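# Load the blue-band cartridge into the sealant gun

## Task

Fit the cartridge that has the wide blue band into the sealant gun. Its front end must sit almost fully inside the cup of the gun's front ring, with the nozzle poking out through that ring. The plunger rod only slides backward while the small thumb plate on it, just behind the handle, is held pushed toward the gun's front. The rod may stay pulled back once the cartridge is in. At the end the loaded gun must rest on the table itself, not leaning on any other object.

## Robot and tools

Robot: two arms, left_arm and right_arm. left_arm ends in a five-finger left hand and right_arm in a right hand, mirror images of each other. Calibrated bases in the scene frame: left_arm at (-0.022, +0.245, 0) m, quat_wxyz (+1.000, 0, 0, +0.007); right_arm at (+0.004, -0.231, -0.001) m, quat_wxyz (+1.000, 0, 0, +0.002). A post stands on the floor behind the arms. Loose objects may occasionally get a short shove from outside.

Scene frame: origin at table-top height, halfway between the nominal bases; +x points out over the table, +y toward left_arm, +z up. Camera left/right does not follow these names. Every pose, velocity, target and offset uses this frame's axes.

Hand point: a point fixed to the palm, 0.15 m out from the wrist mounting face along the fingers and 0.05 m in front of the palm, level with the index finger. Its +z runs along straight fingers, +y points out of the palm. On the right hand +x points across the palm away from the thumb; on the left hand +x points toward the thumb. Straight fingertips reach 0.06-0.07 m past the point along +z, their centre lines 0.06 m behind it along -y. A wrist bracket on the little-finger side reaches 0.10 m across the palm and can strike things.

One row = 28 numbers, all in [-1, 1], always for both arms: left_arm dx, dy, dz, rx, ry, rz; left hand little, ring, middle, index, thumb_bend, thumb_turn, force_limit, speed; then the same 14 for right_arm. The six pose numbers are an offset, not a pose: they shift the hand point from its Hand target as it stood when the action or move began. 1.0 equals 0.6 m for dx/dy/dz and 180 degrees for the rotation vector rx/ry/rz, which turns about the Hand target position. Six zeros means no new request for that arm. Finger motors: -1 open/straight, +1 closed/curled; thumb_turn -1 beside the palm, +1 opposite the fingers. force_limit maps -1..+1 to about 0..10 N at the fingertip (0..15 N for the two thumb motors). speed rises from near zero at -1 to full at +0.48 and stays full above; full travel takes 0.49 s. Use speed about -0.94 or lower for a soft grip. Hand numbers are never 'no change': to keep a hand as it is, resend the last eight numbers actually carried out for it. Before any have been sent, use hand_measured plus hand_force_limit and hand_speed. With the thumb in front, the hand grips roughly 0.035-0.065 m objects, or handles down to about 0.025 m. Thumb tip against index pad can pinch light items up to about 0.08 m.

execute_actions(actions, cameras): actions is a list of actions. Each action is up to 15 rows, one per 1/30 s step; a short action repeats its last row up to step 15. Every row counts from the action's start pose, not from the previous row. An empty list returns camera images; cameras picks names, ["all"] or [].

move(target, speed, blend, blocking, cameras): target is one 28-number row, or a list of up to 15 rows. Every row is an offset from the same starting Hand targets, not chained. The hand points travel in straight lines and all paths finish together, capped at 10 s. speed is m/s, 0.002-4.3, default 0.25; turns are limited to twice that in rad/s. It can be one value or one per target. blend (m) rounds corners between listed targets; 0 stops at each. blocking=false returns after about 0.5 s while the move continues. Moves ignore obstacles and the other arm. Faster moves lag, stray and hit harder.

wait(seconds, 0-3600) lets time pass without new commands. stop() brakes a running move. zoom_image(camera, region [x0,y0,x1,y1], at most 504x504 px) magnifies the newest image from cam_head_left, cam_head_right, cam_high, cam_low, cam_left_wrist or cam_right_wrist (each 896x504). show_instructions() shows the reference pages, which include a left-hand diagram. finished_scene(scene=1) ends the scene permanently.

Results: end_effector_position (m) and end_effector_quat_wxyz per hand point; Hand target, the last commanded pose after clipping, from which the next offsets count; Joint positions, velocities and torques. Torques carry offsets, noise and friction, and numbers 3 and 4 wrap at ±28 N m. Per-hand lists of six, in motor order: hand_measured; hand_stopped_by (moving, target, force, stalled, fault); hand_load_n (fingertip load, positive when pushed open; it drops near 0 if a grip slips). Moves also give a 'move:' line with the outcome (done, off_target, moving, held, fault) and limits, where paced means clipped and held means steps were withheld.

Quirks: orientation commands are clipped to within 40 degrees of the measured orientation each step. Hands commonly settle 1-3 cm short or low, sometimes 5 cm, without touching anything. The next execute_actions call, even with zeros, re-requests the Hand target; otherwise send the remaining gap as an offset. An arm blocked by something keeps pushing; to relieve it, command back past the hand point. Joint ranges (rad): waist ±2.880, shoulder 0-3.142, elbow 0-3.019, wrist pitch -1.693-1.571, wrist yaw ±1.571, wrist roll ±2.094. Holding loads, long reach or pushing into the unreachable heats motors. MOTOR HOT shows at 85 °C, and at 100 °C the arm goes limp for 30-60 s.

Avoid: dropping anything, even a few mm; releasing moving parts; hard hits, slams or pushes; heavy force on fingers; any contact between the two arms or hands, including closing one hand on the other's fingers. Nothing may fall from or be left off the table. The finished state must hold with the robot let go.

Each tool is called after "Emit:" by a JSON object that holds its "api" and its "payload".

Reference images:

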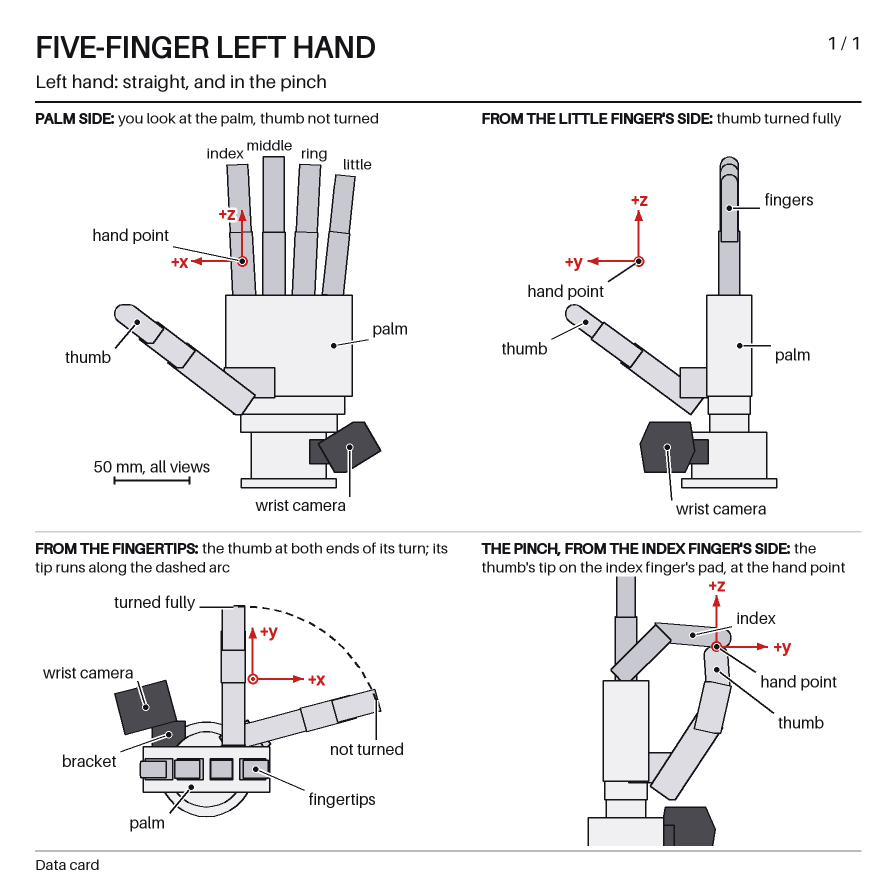

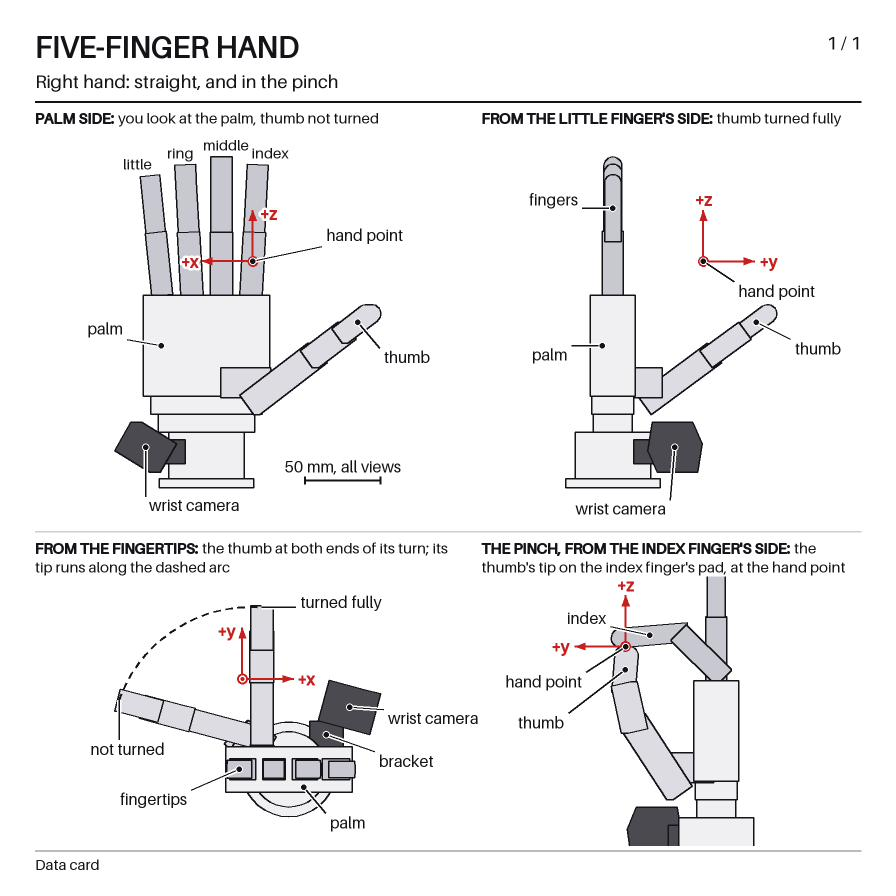

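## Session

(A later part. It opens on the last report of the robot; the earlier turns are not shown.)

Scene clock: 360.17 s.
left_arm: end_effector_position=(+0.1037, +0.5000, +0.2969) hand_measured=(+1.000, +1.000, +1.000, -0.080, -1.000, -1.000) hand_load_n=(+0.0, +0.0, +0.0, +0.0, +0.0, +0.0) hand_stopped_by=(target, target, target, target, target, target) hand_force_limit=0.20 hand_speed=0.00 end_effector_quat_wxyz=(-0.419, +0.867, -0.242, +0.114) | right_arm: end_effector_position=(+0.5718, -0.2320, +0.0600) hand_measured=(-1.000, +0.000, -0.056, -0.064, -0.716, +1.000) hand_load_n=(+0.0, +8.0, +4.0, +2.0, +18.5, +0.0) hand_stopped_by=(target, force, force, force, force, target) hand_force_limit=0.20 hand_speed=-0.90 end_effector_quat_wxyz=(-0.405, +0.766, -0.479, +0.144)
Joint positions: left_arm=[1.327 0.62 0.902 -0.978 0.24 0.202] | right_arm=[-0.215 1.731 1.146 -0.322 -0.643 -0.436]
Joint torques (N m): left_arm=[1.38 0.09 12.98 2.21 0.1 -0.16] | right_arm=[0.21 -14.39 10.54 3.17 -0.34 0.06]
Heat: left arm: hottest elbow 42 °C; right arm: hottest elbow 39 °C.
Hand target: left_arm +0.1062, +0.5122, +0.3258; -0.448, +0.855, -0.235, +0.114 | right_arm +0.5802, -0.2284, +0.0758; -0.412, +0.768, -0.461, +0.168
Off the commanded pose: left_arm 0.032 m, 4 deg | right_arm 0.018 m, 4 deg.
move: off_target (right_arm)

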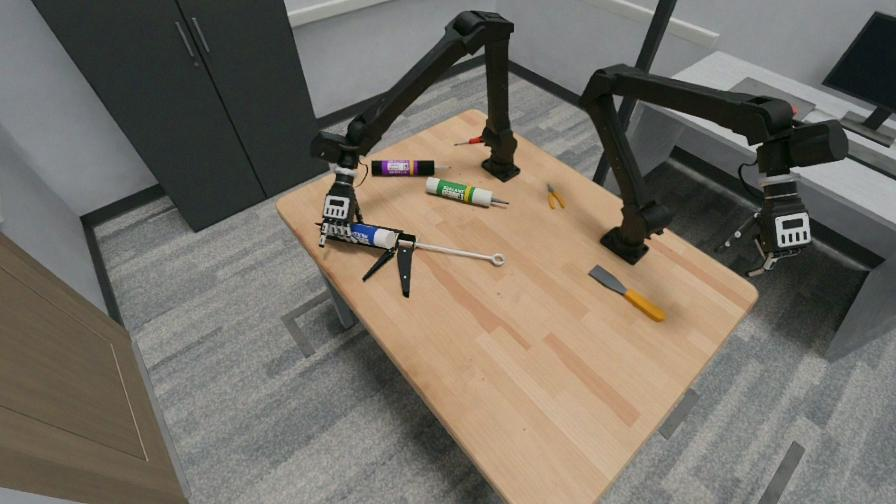

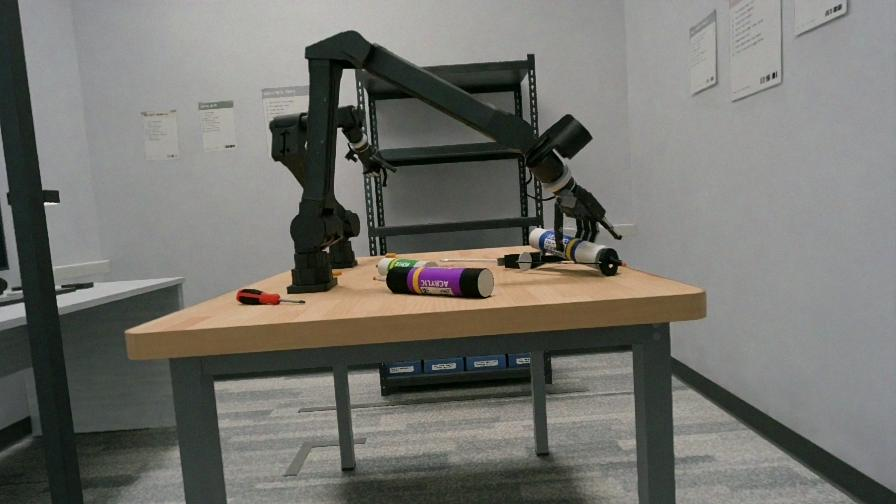

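Emit:
{"api": "zoom_image", "payload": {"camera": "cam_low", "region": [590, 235, 640, 285]}}

Emit:
{"api": "zoom_image", "payload": {"camera": "cam_high", "region": [305, 210, 355, 260]}}

Scaled by 10.080 from the camera's image (finer frame: 1280x720).

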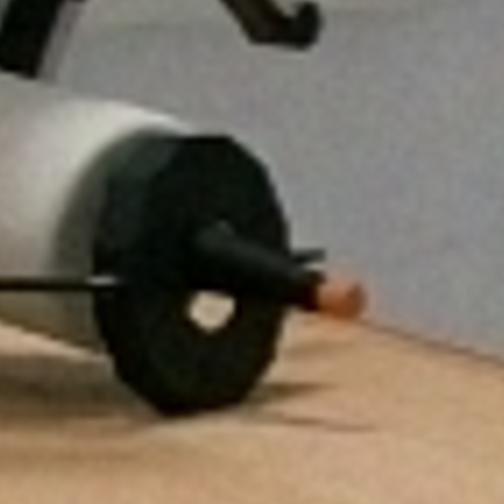

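Scaled by 10.080 from the camera's image (finer frame: 1280x720).

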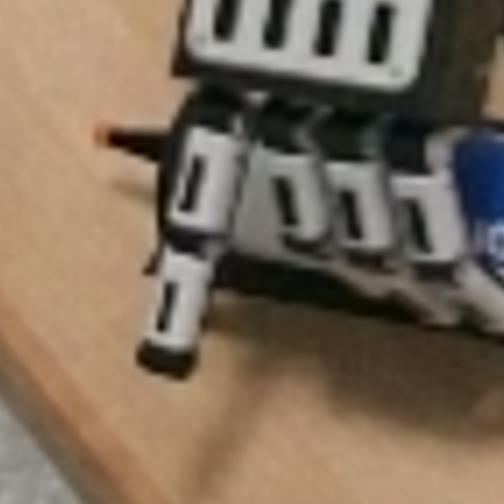

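Emit:
{"api": "move", "payload": {"target": [0,0,0,0,0,0,1,1,1,-0.08,-1,-1,0.2,0, 0.0,0.0,-0.022,0,0,0.0,-1,-1,0.1,0.1,-0.3,1,0.2,-0.7], "speed": 0.03, "cameras": ["cam_high","cam_low"]}}

Emit:
{"api": "zoom_image", "payload": {"camera": "cam_high", "region": [300, 190, 420, 270]}}

Emit:
{"api": "zoom_image", "payload": {"camera": "cam_low", "region": [590, 235, 640, 285]}}

Emit:
{"api": "zoom_image", "payload": {"camera": "cam_low", "region": [510, 205, 630, 285]}}

Scene clock: 363.07 s.
left_arm: end_effector_position=(+0.1037, +0.5000, +0.2969) hand_measured=(+1.000, +1.000, +1.000, -0.080, -1.000, -1.000) hand_load_n=(+0.0, +0.0, +0.0, +0.0, -0.5, +0.0) hand_stopped_by=(target, target, target, target, target, target) hand_force_limit=0.20 hand_speed=0.00 end_effector_quat_wxyz=(-0.419, +0.867, -0.242, +0.114) | right_arm: end_effector_position=(+0.5748, -0.2323, +0.0584) hand_measured=(-1.000, -1.000, -0.056, -0.064, -0.716, +1.000) hand_load_n=(+0.0, +0.0, +7.5, +2.5, +15.0, -3.0) hand_stopped_by=(target, target, force, force, force, target) hand_force_limit=0.20 hand_speed=-0.70 end_effector_quat_wxyz=(-0.408, +0.766, -0.473, +0.155)
Joint positions: left_arm=[1.327 0.62 0.902 -0.978 0.24 0.202] | right_arm=[-0.214 1.731 1.135 -0.287 -0.64 -0.437]
Joint torques (N m): left_arm=[0.79 -0.56 13.14 2.24 0.1 -0.14] | right_arm=[0.03 -12.92 10.29 3.12 -0.45 0.08]
Heat: left arm: hottest elbow 42 °C; right arm: hottest elbow 38 °C.
Hand target: left_arm +0.1062, +0.5122, +0.3258; -0.448, +0.855, -0.235, +0.114 | right_arm +0.5802, -0.2285, +0.0627; -0.412, +0.768, -0.461, +0.168
Off the commanded pose: left_arm 0.032 m, 4 deg | right_arm 0.008 m, 2 deg.
move: done

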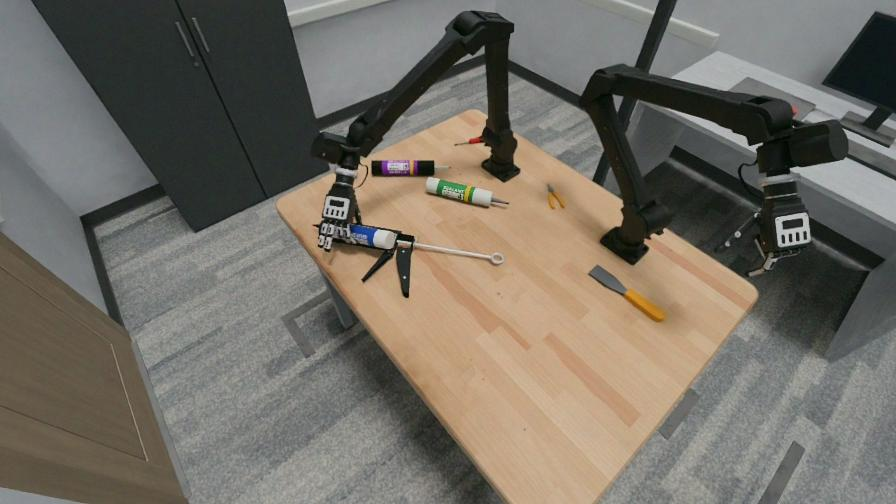

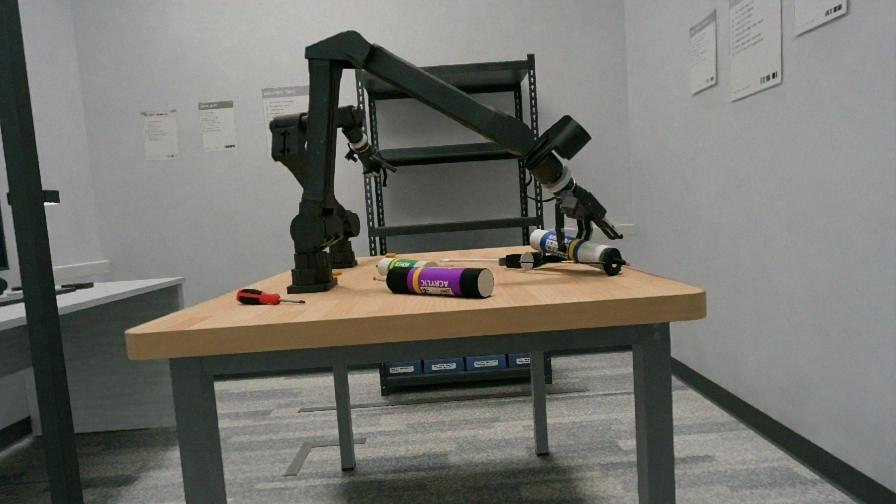

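Scaled by 4.200 from the camera's image (finer frame: 1280x720).

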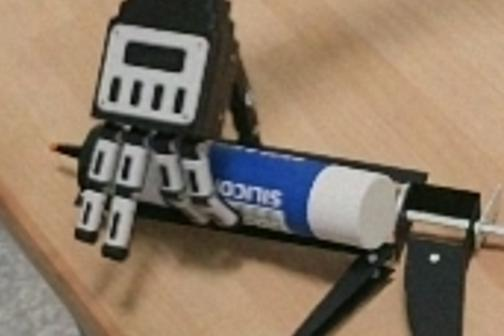

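Scaled by 10.080 from the camera's image (finer frame: 1280x720).

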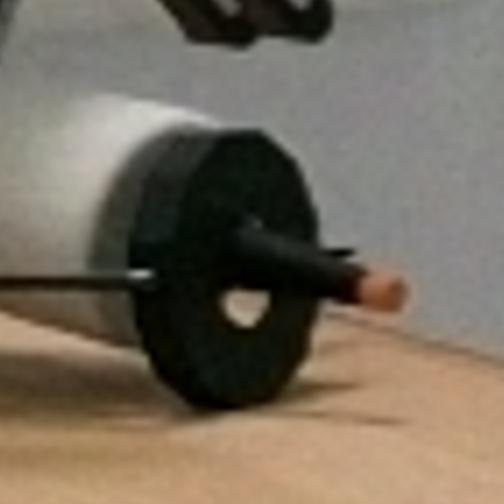

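Scaled by 4.200 from the camera's image (finer frame: 1280x720).

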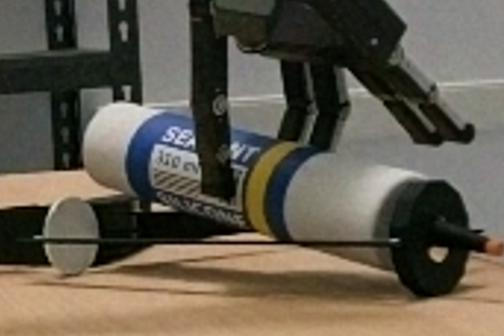

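Emit:
{"api": "move", "payload": {"target": [0,0,0,0,0,0,1,1,1,-0.08,-1,-1,0.2,0, -0.003,0.004,-0.02,-0.006,-0.0035,0.0,-1,-1,0.1,0.1,-0.3,1,0.2,-0.7], "speed": 0.03, "cameras": ["cam_high","cam_low"]}}

Emit:
{"api": "zoom_image", "payload": {"camera": "cam_high", "region": [300, 190, 420, 270]}}

Emit:
{"api": "zoom_image", "payload": {"camera": "cam_low", "region": [590, 235, 640, 285]}}

Emit:
{"api": "zoom_image", "payload": {"camera": "cam_low", "region": [510, 205, 630, 285]}}

Scene clock: 364.40 s.
left_arm: end_effector_position=(+0.1037, +0.5000, +0.2969) hand_measured=(+1.000, +1.000, +1.000, -0.080, -1.000, -1.000) hand_load_n=(+0.0, +0.0, +0.0, +0.0, +0.0, +0.0) hand_stopped_by=(target, target, target, target, target, target) hand_force_limit=0.20 hand_speed=0.00 end_effector_quat_wxyz=(-0.419, +0.867, -0.242, +0.114) | right_arm: end_effector_position=(+0.5784, -0.2313, +0.0554) hand_measured=(-1.000, -1.000, -0.056, -0.064, -0.716, +1.000) hand_load_n=(+0.0, +0.0, +7.5, +1.5, +15.0, -2.5) hand_stopped_by=(target, target, force, force, force, target) hand_force_limit=0.20 hand_speed=-0.70 end_effector_quat_wxyz=(-0.410, +0.766, -0.465, +0.170)
Joint positions: left_arm=[1.327 0.62 0.902 -0.978 0.24 0.202] | right_arm=[-0.208 1.73 1.116 -0.236 -0.631 -0.438]
Joint torques (N m): left_arm=[1.08 -0.79 13.03 2.1 0.09 -0.17] | right_arm=[0.32 -12.45 9.43 2.91 -0.07 0.03]
Heat: left arm: hottest elbow 42 °C; right arm: hottest elbow 38 °C.
Hand target: left_arm +0.1062, +0.5122, +0.3258; -0.448, +0.855, -0.235, +0.114 | right_arm +0.5784, -0.2260, +0.0507; -0.407, +0.771, -0.457, +0.176
Off the commanded pose: left_arm 0.032 m, 4 deg | right_arm 0.007 m, 1 deg.
move: done

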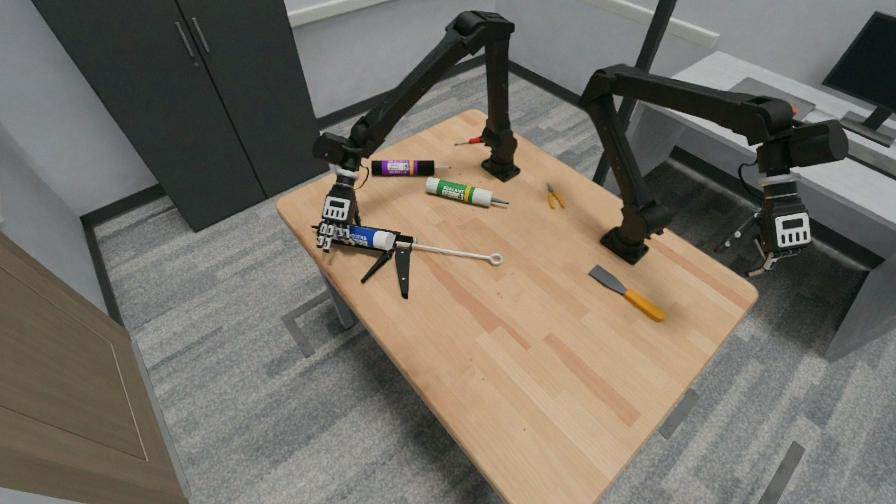

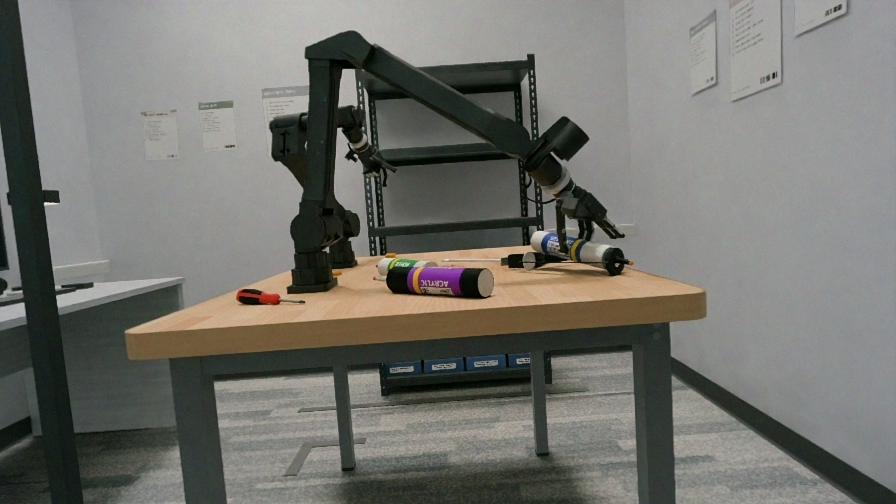

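Scaled by 4.200 from the camera's image (finer frame: 1280x720).

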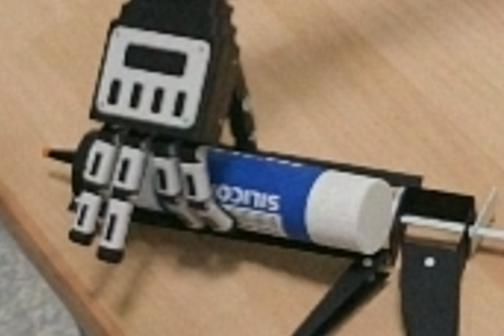

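Scaled by 10.080 from the camera's image (finer frame: 1280x720).

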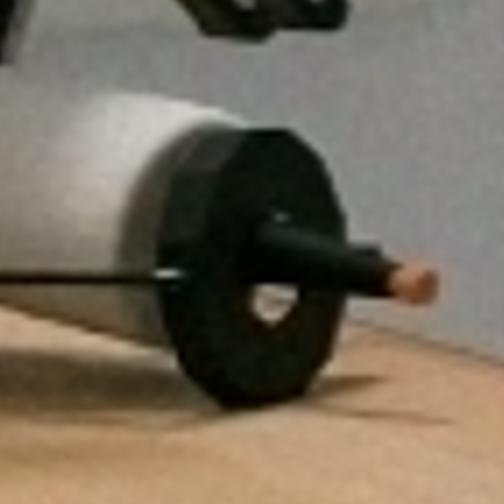

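Scaled by 4.200 from the camera's image (finer frame: 1280x720).

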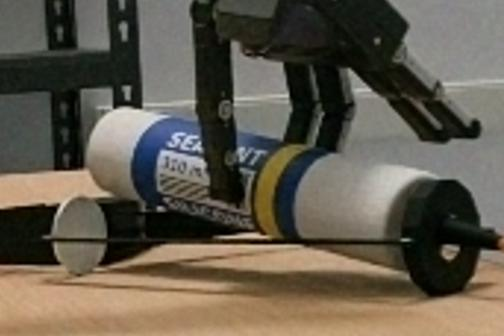

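Emit:
{"api": "move", "payload": {"target": [0,0,0,0,0,0,1,1,1,-0.08,-1,-1,0.2,0, -0.012,0.012,-0.01,0,0,0.0,-1,-1,0.1,0.1,-0.3,1,0.2,-0.7], "speed": 0.03, "cameras": ["cam_high","cam_low"]}}

Emit:
{"api": "zoom_image", "payload": {"camera": "cam_high", "region": [300, 190, 420, 270]}}

Emit:
{"api": "zoom_image", "payload": {"camera": "cam_low", "region": [590, 235, 640, 285]}}

Emit:
{"api": "zoom_image", "payload": {"camera": "cam_low", "region": [510, 205, 630, 285]}}

Scene clock: 365.57 s.
left_arm: end_effector_position=(+0.1037, +0.5000, +0.2969) hand_measured=(+1.000, +1.000, +1.000, -0.080, -1.000, -1.000) hand_load_n=(+0.0, +0.0, +0.0, +0.0, +0.0, +0.0) hand_stopped_by=(target, target, target, target, target, target) hand_force_limit=0.20 hand_speed=0.00 end_effector_quat_wxyz=(-0.419, +0.867, -0.242, +0.114) | right_arm: end_effector_position=(+0.5766, -0.2310, +0.0534) hand_measured=(-1.000, -1.000, -0.056, -0.064, -0.716, +1.000) hand_load_n=(+0.0, +0.0, +8.5, +0.5, +14.5, -3.5) hand_stopped_by=(target, target, force, force, force, target) hand_force_limit=0.20 hand_speed=-0.70 end_effector_quat_wxyz=(-0.409, +0.767, -0.460, +0.183)
Joint positions: left_arm=[1.327 0.62 0.902 -0.978 0.24 0.202] | right_arm=[-0.204 1.718 1.089 -0.196 -0.619 -0.442]
Joint torques (N m): left_arm=[0.85 -0.38 13.07 2.15 0.08 -0.16] | right_arm=[0.97 -11.93 8.68 2.55 -0.27 0.16]
Heat: left arm: hottest elbow 42 °C; right arm: hottest elbow 38 °C.
Hand target: left_arm +0.1062, +0.5122, +0.3258; -0.448, +0.855, -0.235, +0.114 | right_arm +0.5712, -0.2188, +0.0447; -0.407, +0.771, -0.457, +0.176
Off the commanded pose: left_arm 0.032 m, 4 deg | right_arm 0.016 m, 1 deg.
move: off_target (right_arm)

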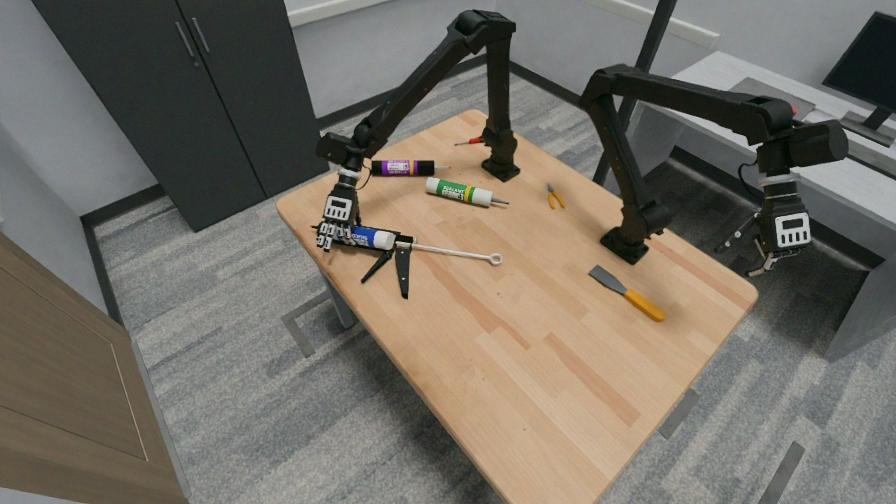

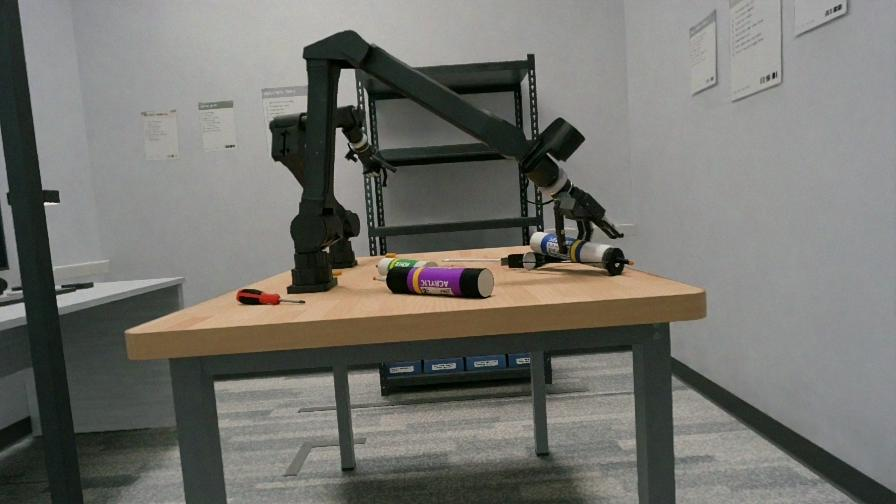

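Scaled by 4.200 from the camera's image (finer frame: 1280x720).

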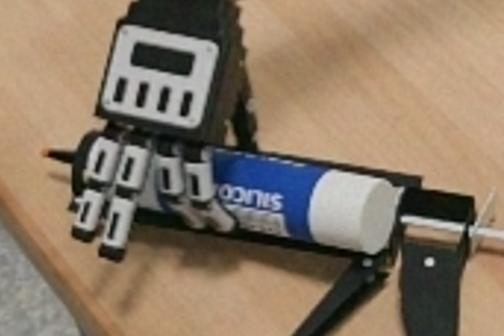

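Scaled by 10.080 from the camera's image (finer frame: 1280x720).

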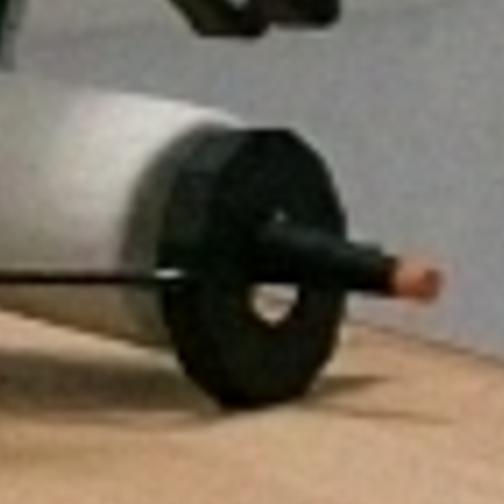

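Scaled by 4.200 from the camera's image (finer frame: 1280x720).

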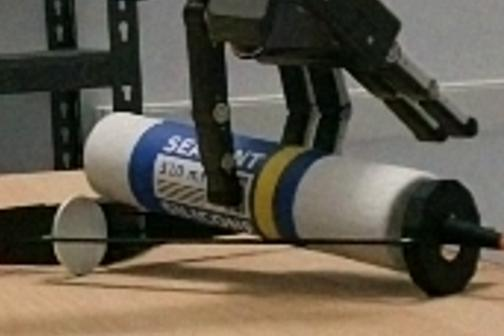

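Emit:
{"api": "execute_actions", "payload": {"actions": [], "cameras": ["cam_low","cam_high"]}}

Scene clock: 365.97 s.
left_arm: end_effector_position=(+0.1037, +0.5000, +0.2969) hand_measured=(+1.000, +1.000, +1.000, -0.080, -1.000, -1.000) hand_load_n=(+0.0, +0.0, +0.0, +0.0, +0.0, +0.0) hand_stopped_by=(target, target, target, target, target, target) hand_force_limit=0.20 hand_speed=0.00 end_effector_quat_wxyz=(-0.419, +0.867, -0.242, +0.114) | right_arm: end_effector_position=(+0.5766, -0.2310, +0.0534) hand_measured=(-1.000, -1.000, -0.056, -0.064, -0.716, +1.000) hand_load_n=(+0.0, +0.0, +8.5, +0.5, +14.5, -4.0) hand_stopped_by=(target, target, force, force, force, target) hand_force_limit=0.20 hand_speed=-0.70 end_effector_quat_wxyz=(-0.409, +0.767, -0.460, +0.183)
Joint positions: left_arm=[1.327 0.62 0.902 -0.978 0.24 0.202] | right_arm=[-0.204 1.718 1.089 -0.196 -0.619 -0.442]
Joint velocities: within noise
Joint torques (N m): left_arm=[1.08 0.26 13.15 2.32 0.13 -0.11] | right_arm=[0.91 -12.04 8.75 2.56 -0.26 0.16]
Motor temperatures (°C): left_arm=[35 33 42 29 29 26] | right_arm=[31 31 38 27 27 27]
Heat: left arm: hottest elbow 42 °C; right arm: hottest elbow 38 °C.
Hand target: left_arm +0.1062, +0.5122, +0.3258; -0.448, +0.855, -0.235, +0.114 | right_arm +0.5712, -0.2188, +0.0447; -0.407, +0.771, -0.457, +0.176
Off the commanded pose: left_arm 0.032 m, 4 deg | right_arm 0.016 m, 1 deg.
Images, in order (width x height): cam_high 896x504, cam_low 896x504.

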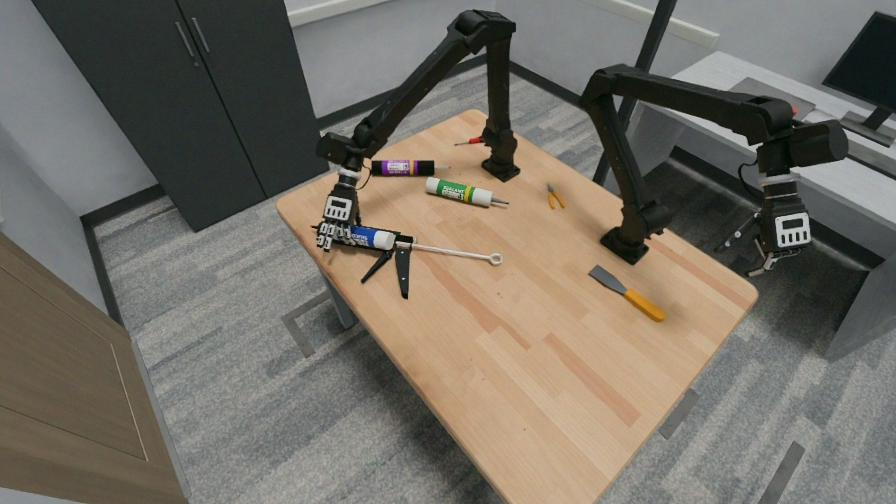

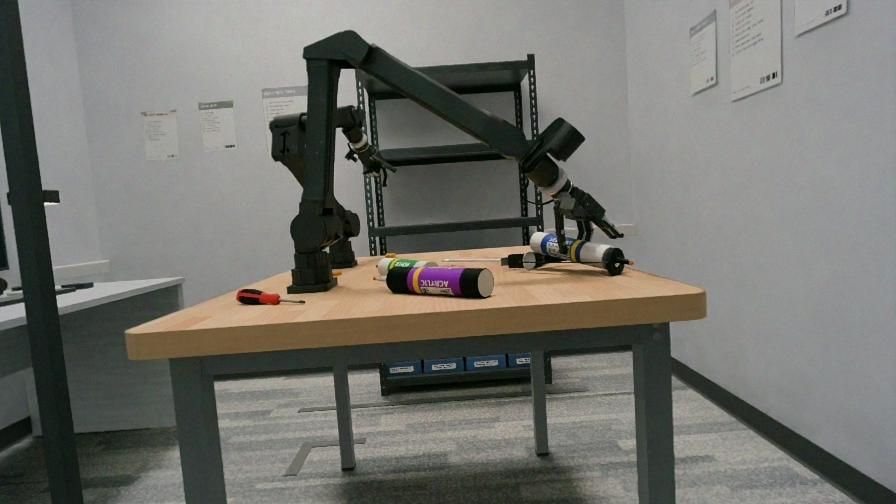

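Emit:
{"api": "zoom_image", "payload": {"camera": "cam_low", "region": [510, 205, 650, 290]}}

Emit:
{"api": "zoom_image", "payload": {"camera": "cam_high", "region": [300, 190, 420, 270]}}

Scaled by 3.600 from the camera's image (finer frame: 1280x720).

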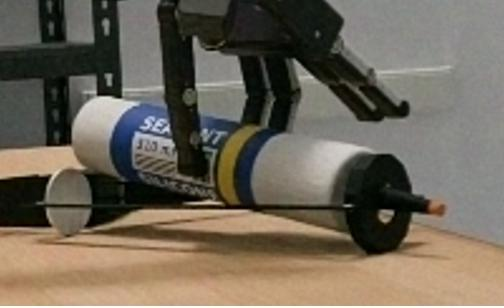

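Scaled by 4.200 from the camera's image (finer frame: 1280x720).

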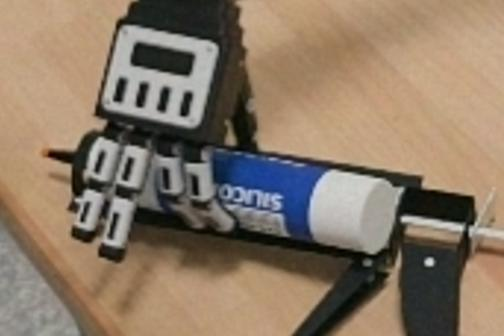

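Emit:
{"api": "move", "payload": {"target": [0,0,0,0,0,0,1,1,1,-0.08,-1,-1,0.2,0,-0.0033,0.0058,-0.01,-0.0145,-0.00825,0,-1,-1,0.1,0.1,-0.3,1,0.2,-0.7], "speed": 0.03, "cameras": ["cam_low","cam_high"]}}

Emit:
{"api": "zoom_image", "payload": {"camera": "cam_low", "region": [510, 205, 650, 290]}}

Scene clock: 367.80 s.
left_arm: end_effector_position=(+0.1037, +0.5000, +0.2969) hand_measured=(+1.000, +1.000, +1.000, -0.080, -1.000, -1.000) hand_load_n=(+0.0, +0.0, +0.0, +0.0, -0.5, +0.0) hand_stopped_by=(target, target, target, target, target, target) hand_force_limit=0.20 hand_speed=0.00 end_effector_quat_wxyz=(-0.419, +0.867, -0.242, +0.114) | right_arm: end_effector_position=(+0.5766, -0.2293, +0.0512) hand_measured=(-1.000, -1.000, -0.056, -0.064, -0.716, +1.000) hand_load_n=(+0.0, +0.0, +8.5, +0.0, +14.5, -2.5) hand_stopped_by=(target, target, force, force, force, target) hand_force_limit=0.20 hand_speed=-0.70 end_effector_quat_wxyz=(-0.397, +0.772, -0.450, +0.208)
Joint positions: left_arm=[1.327 0.62 0.902 -0.978 0.24 0.202] | right_arm=[-0.187 1.7 1.058 -0.15 -0.574 -0.458]
Joint torques (N m): left_arm=[1.38 -0.03 13.31 2.35 0.14 -0.2] | right_arm=[1.14 -11.4 8.54 2.54 -0.29 0.15]
Heat: left arm: hottest elbow 42 °C; right arm: hottest elbow 38 °C.
Hand target: left_arm +0.1062, +0.5122, +0.3258; -0.448, +0.855, -0.235, +0.114 | right_arm +0.5693, -0.2153, +0.0388; -0.396, +0.778, -0.447, +0.197
Off the commanded pose: left_arm 0.032 m, 4 deg | right_arm 0.020 m, 2 deg.
move: off_target (right_arm)
Images, in order (width x height): cam_high 896x504, cam_low 896x504.

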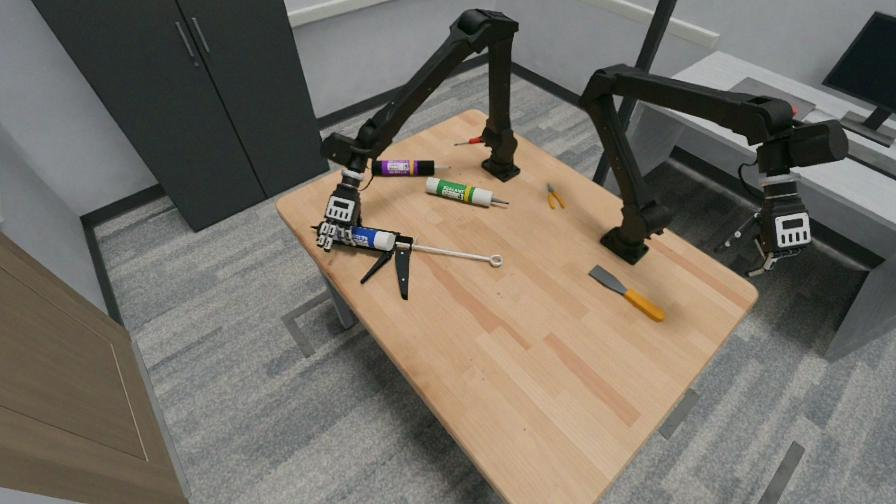

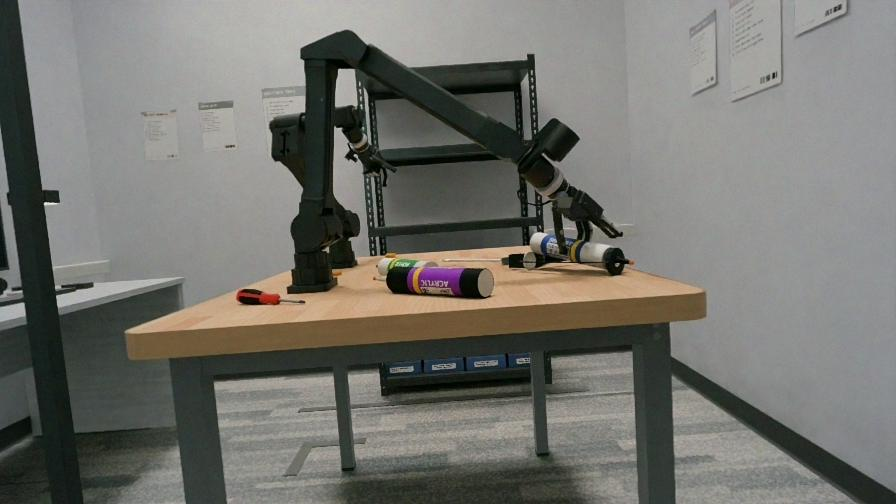

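Scaled by 3.600 from the camera's image (finer frame: 1280x720).

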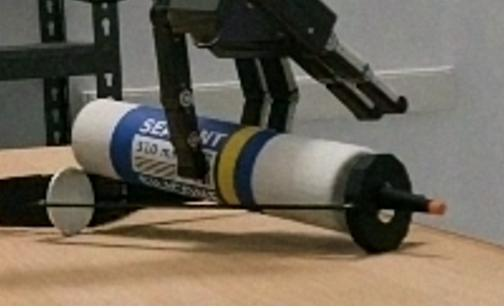

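Emit:
{"api": "zoom_image", "payload": {"camera": "cam_low", "region": [520, 225, 580, 275]}}

Emit:
{"api": "zoom_image", "payload": {"camera": "cam_low", "region": [590, 235, 640, 285]}}

Scaled by 8.400 from the camera's image (finer frame: 1280x720).

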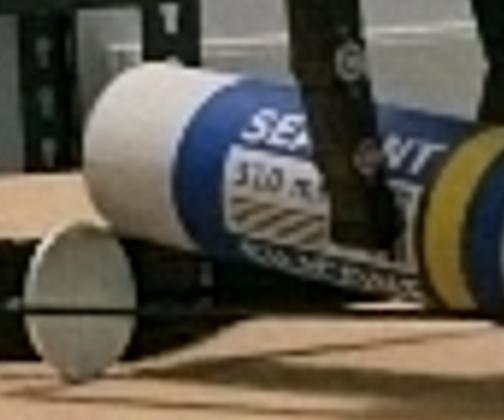

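Scaled by 10.080 from the camera's image (finer frame: 1280x720).

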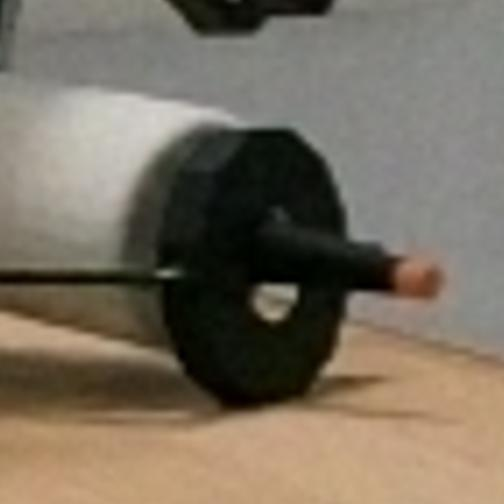

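Emit:
{"api": "move", "payload": {"target": [0,0,0,0,0,0,1,1,1,-0.08,-1,-1,0.2,0,-0.006,0.01,-0.006,0,0,0,-1,-1,0.1,0.1,-0.3,1,0.2,-0.7], "speed": 0.03, "cameras": ["cam_low","cam_high"]}}

Emit:
{"api": "zoom_image", "payload": {"camera": "cam_low", "region": [520, 225, 580, 275]}}

Emit:
{"api": "zoom_image", "payload": {"camera": "cam_low", "region": [590, 235, 640, 285]}}

Scene clock: 369.27 s.
left_arm: end_effector_position=(+0.1037, +0.5000, +0.2969) hand_measured=(+1.000, +1.000, +1.000, -0.080, -1.000, -1.000) hand_load_n=(+0.0, +0.0, +0.0, +0.0, +0.0, +0.0) hand_stopped_by=(target, target, target, target, target, target) hand_force_limit=0.20 hand_speed=0.00 end_effector_quat_wxyz=(-0.419, +0.867, -0.242, +0.114) | right_arm: end_effector_position=(+0.5765, -0.2276, +0.0507) hand_measured=(-1.000, -1.000, -0.056, -0.064, -0.716, +1.000) hand_load_n=(-0.5, +0.0, +8.5, +0.0, +14.5, -2.5) hand_stopped_by=(target, target, force, force, force, target) hand_force_limit=0.20 hand_speed=-0.70 end_effector_quat_wxyz=(-0.396, +0.773, -0.446, +0.217)
Joint positions: left_arm=[1.327 0.62 0.902 -0.978 0.24 0.202] | right_arm=[-0.18 1.694 1.044 -0.126 -0.562 -0.458]
Joint torques (N m): left_arm=[1.49 -0.5 13.08 2.37 0.16 -0.1] | right_arm=[1.49 -11.16 8.16 2.3 -0.44 0.25]
Heat: left arm: hottest elbow 42 °C; right arm: hottest elbow 38 °C.
Hand target: left_arm +0.1062, +0.5122, +0.3258; -0.448, +0.855, -0.235, +0.114 | right_arm +0.5657, -0.2094, +0.0353; -0.396, +0.778, -0.447, +0.197
Off the commanded pose: left_arm 0.032 m, 4 deg | right_arm 0.026 m, 2 deg.
move: off_target (right_arm)
Images, in order (width x height): cam_high 896x504, cam_low 896x504.

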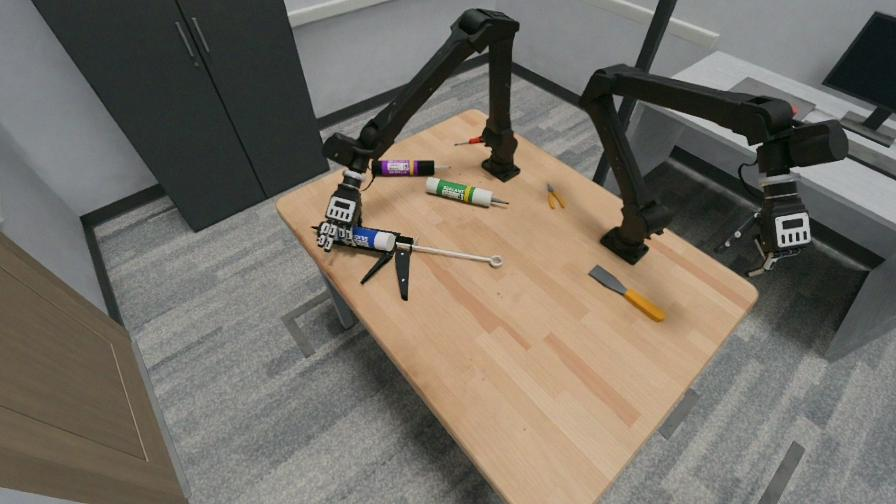

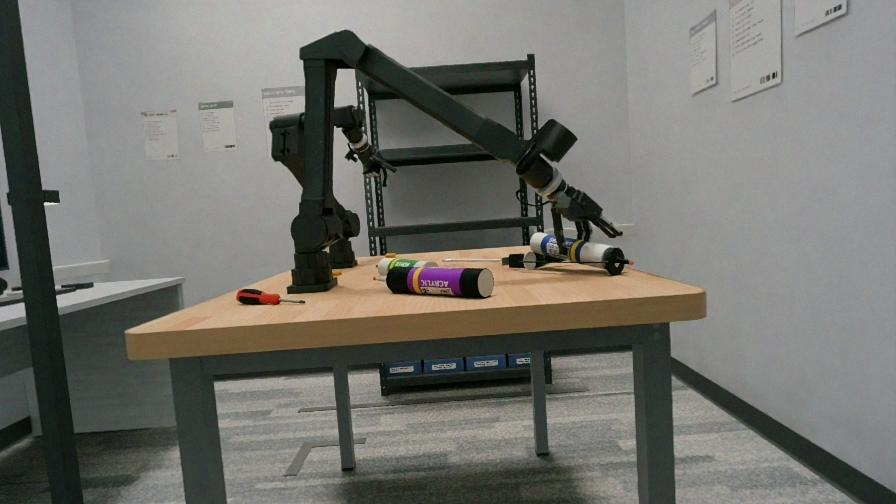

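Scaled by 8.400 from the camera's image (finer frame: 1280x720).

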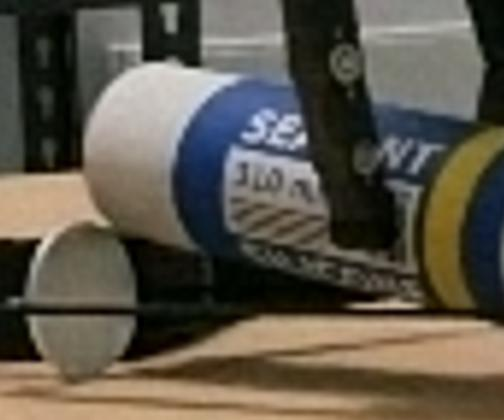

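Scaled by 10.080 from the camera's image (finer frame: 1280x720).

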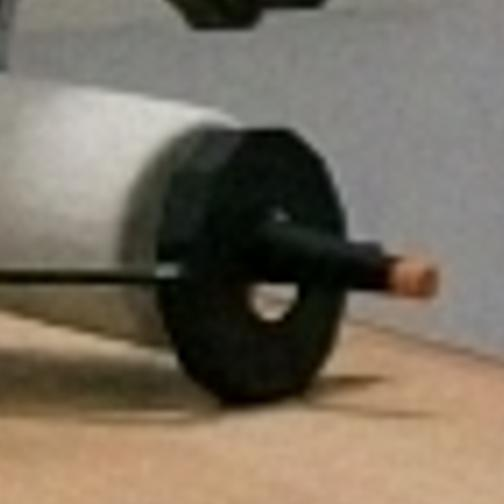

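Emit:
{"api": "move", "payload": {"target": [0,0,0,0,0,0,1,1,1,-0.08,-1,-1,0.2,0,-0.003,0.005,-0.015,0,0,0,-1,-1,0.1,0.1,-0.3,1,0.2,-0.7], "speed": 0.03, "cameras": ["cam_low","cam_high"]}}

Emit:
{"api": "zoom_image", "payload": {"camera": "cam_low", "region": [520, 225, 580, 275]}}

Emit:
{"api": "zoom_image", "payload": {"camera": "cam_low", "region": [590, 235, 640, 285]}}

Scene clock: 370.30 s.
left_arm: end_effector_position=(+0.1037, +0.5000, +0.2969) hand_measured=(+1.000, +1.000, +1.000, -0.080, -1.000, -1.000) hand_load_n=(+0.0, +0.0, +0.0, +0.0, +0.0, -0.5) hand_stopped_by=(target, target, target, target, target, target) hand_force_limit=0.20 hand_speed=0.00 end_effector_quat_wxyz=(-0.419, +0.867, -0.242, +0.114) | right_arm: end_effector_position=(+0.5772, -0.2256, +0.0497) hand_measured=(-1.000, -1.000, -0.056, -0.064, -0.716, +1.000) hand_load_n=(+0.0, +0.0, +8.5, +0.5, +14.0, -1.5) hand_stopped_by=(target, target, force, force, force, target) hand_force_limit=0.20 hand_speed=-0.70 end_effector_quat_wxyz=(-0.398, +0.772, -0.441, +0.224)
Joint positions: left_arm=[1.327 0.62 0.902 -0.978 0.24 0.202] | right_arm=[-0.176 1.692 1.031 -0.097 -0.559 -0.458]
Joint torques (N m): left_arm=[1.55 0.32 13.19 2.29 0.13 -0.18] | right_arm=[1.55 -10.29 7.84 2.29 -0.39 0.28]
Heat: left arm: hottest elbow 42 °C; right arm: hottest elbow 38 °C.
Hand target: left_arm +0.1062, +0.5122, +0.3258; -0.448, +0.855, -0.235, +0.114 | right_arm +0.5638, -0.2064, +0.0262; -0.396, +0.778, -0.447, +0.197
Off the commanded pose: left_arm 0.032 m, 4 deg | right_arm 0.033 m, 3 deg.
move: off_target (right_arm)
Images, in order (width x height): cam_high 896x504, cam_low 896x504.

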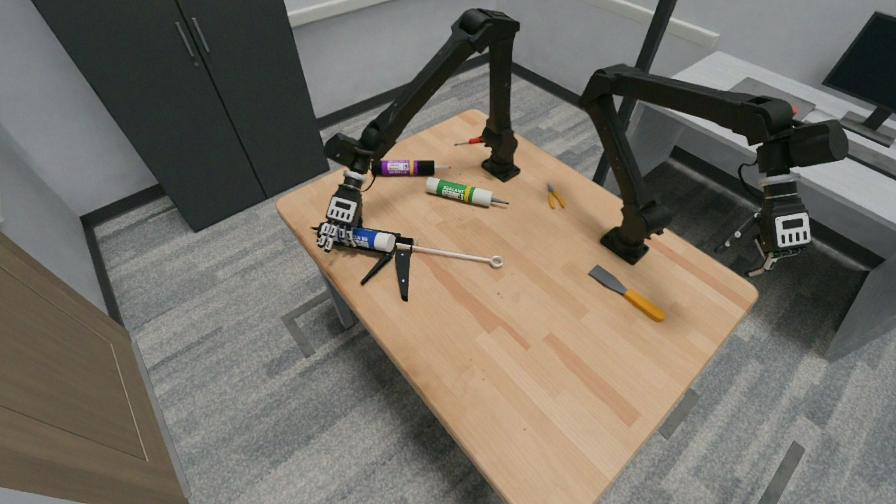

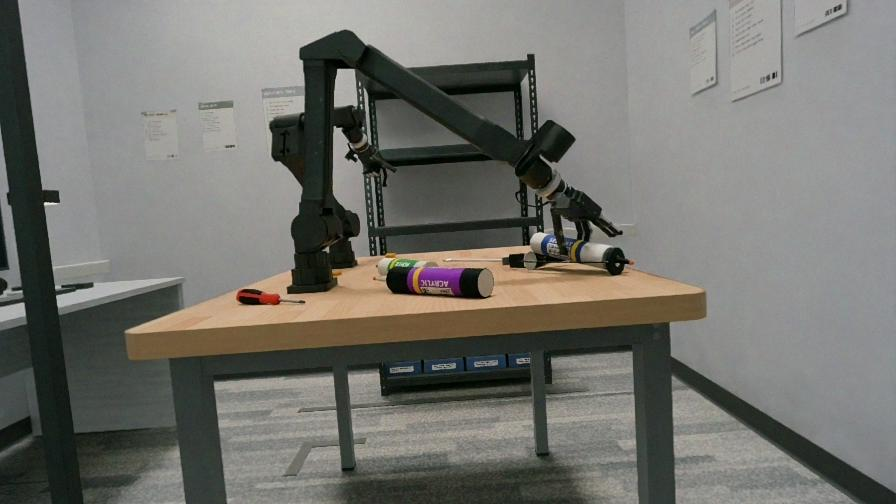

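Scaled by 8.400 from the camera's image (finer frame: 1280x720).

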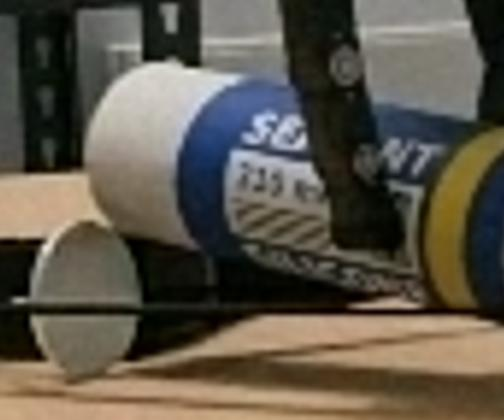

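Scaled by 10.080 from the camera's image (finer frame: 1280x720).

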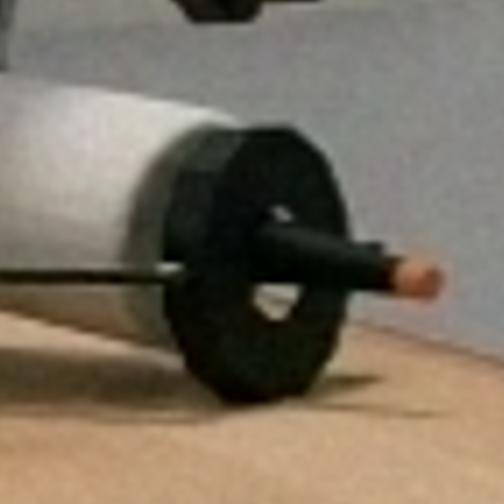

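Emit:
{"api": "zoom_image", "payload": {"camera": "cam_high", "region": [365, 215, 425, 265]}}

Scaled by 8.400 from the camera's image (finer frame: 1280x720).

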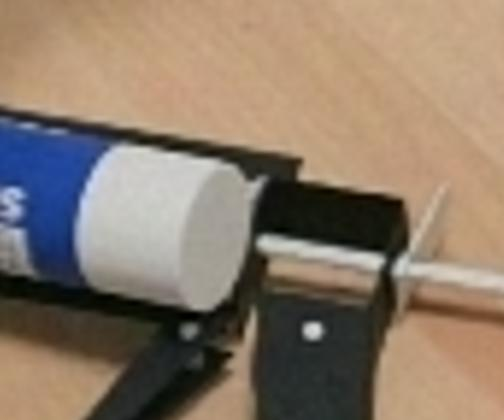

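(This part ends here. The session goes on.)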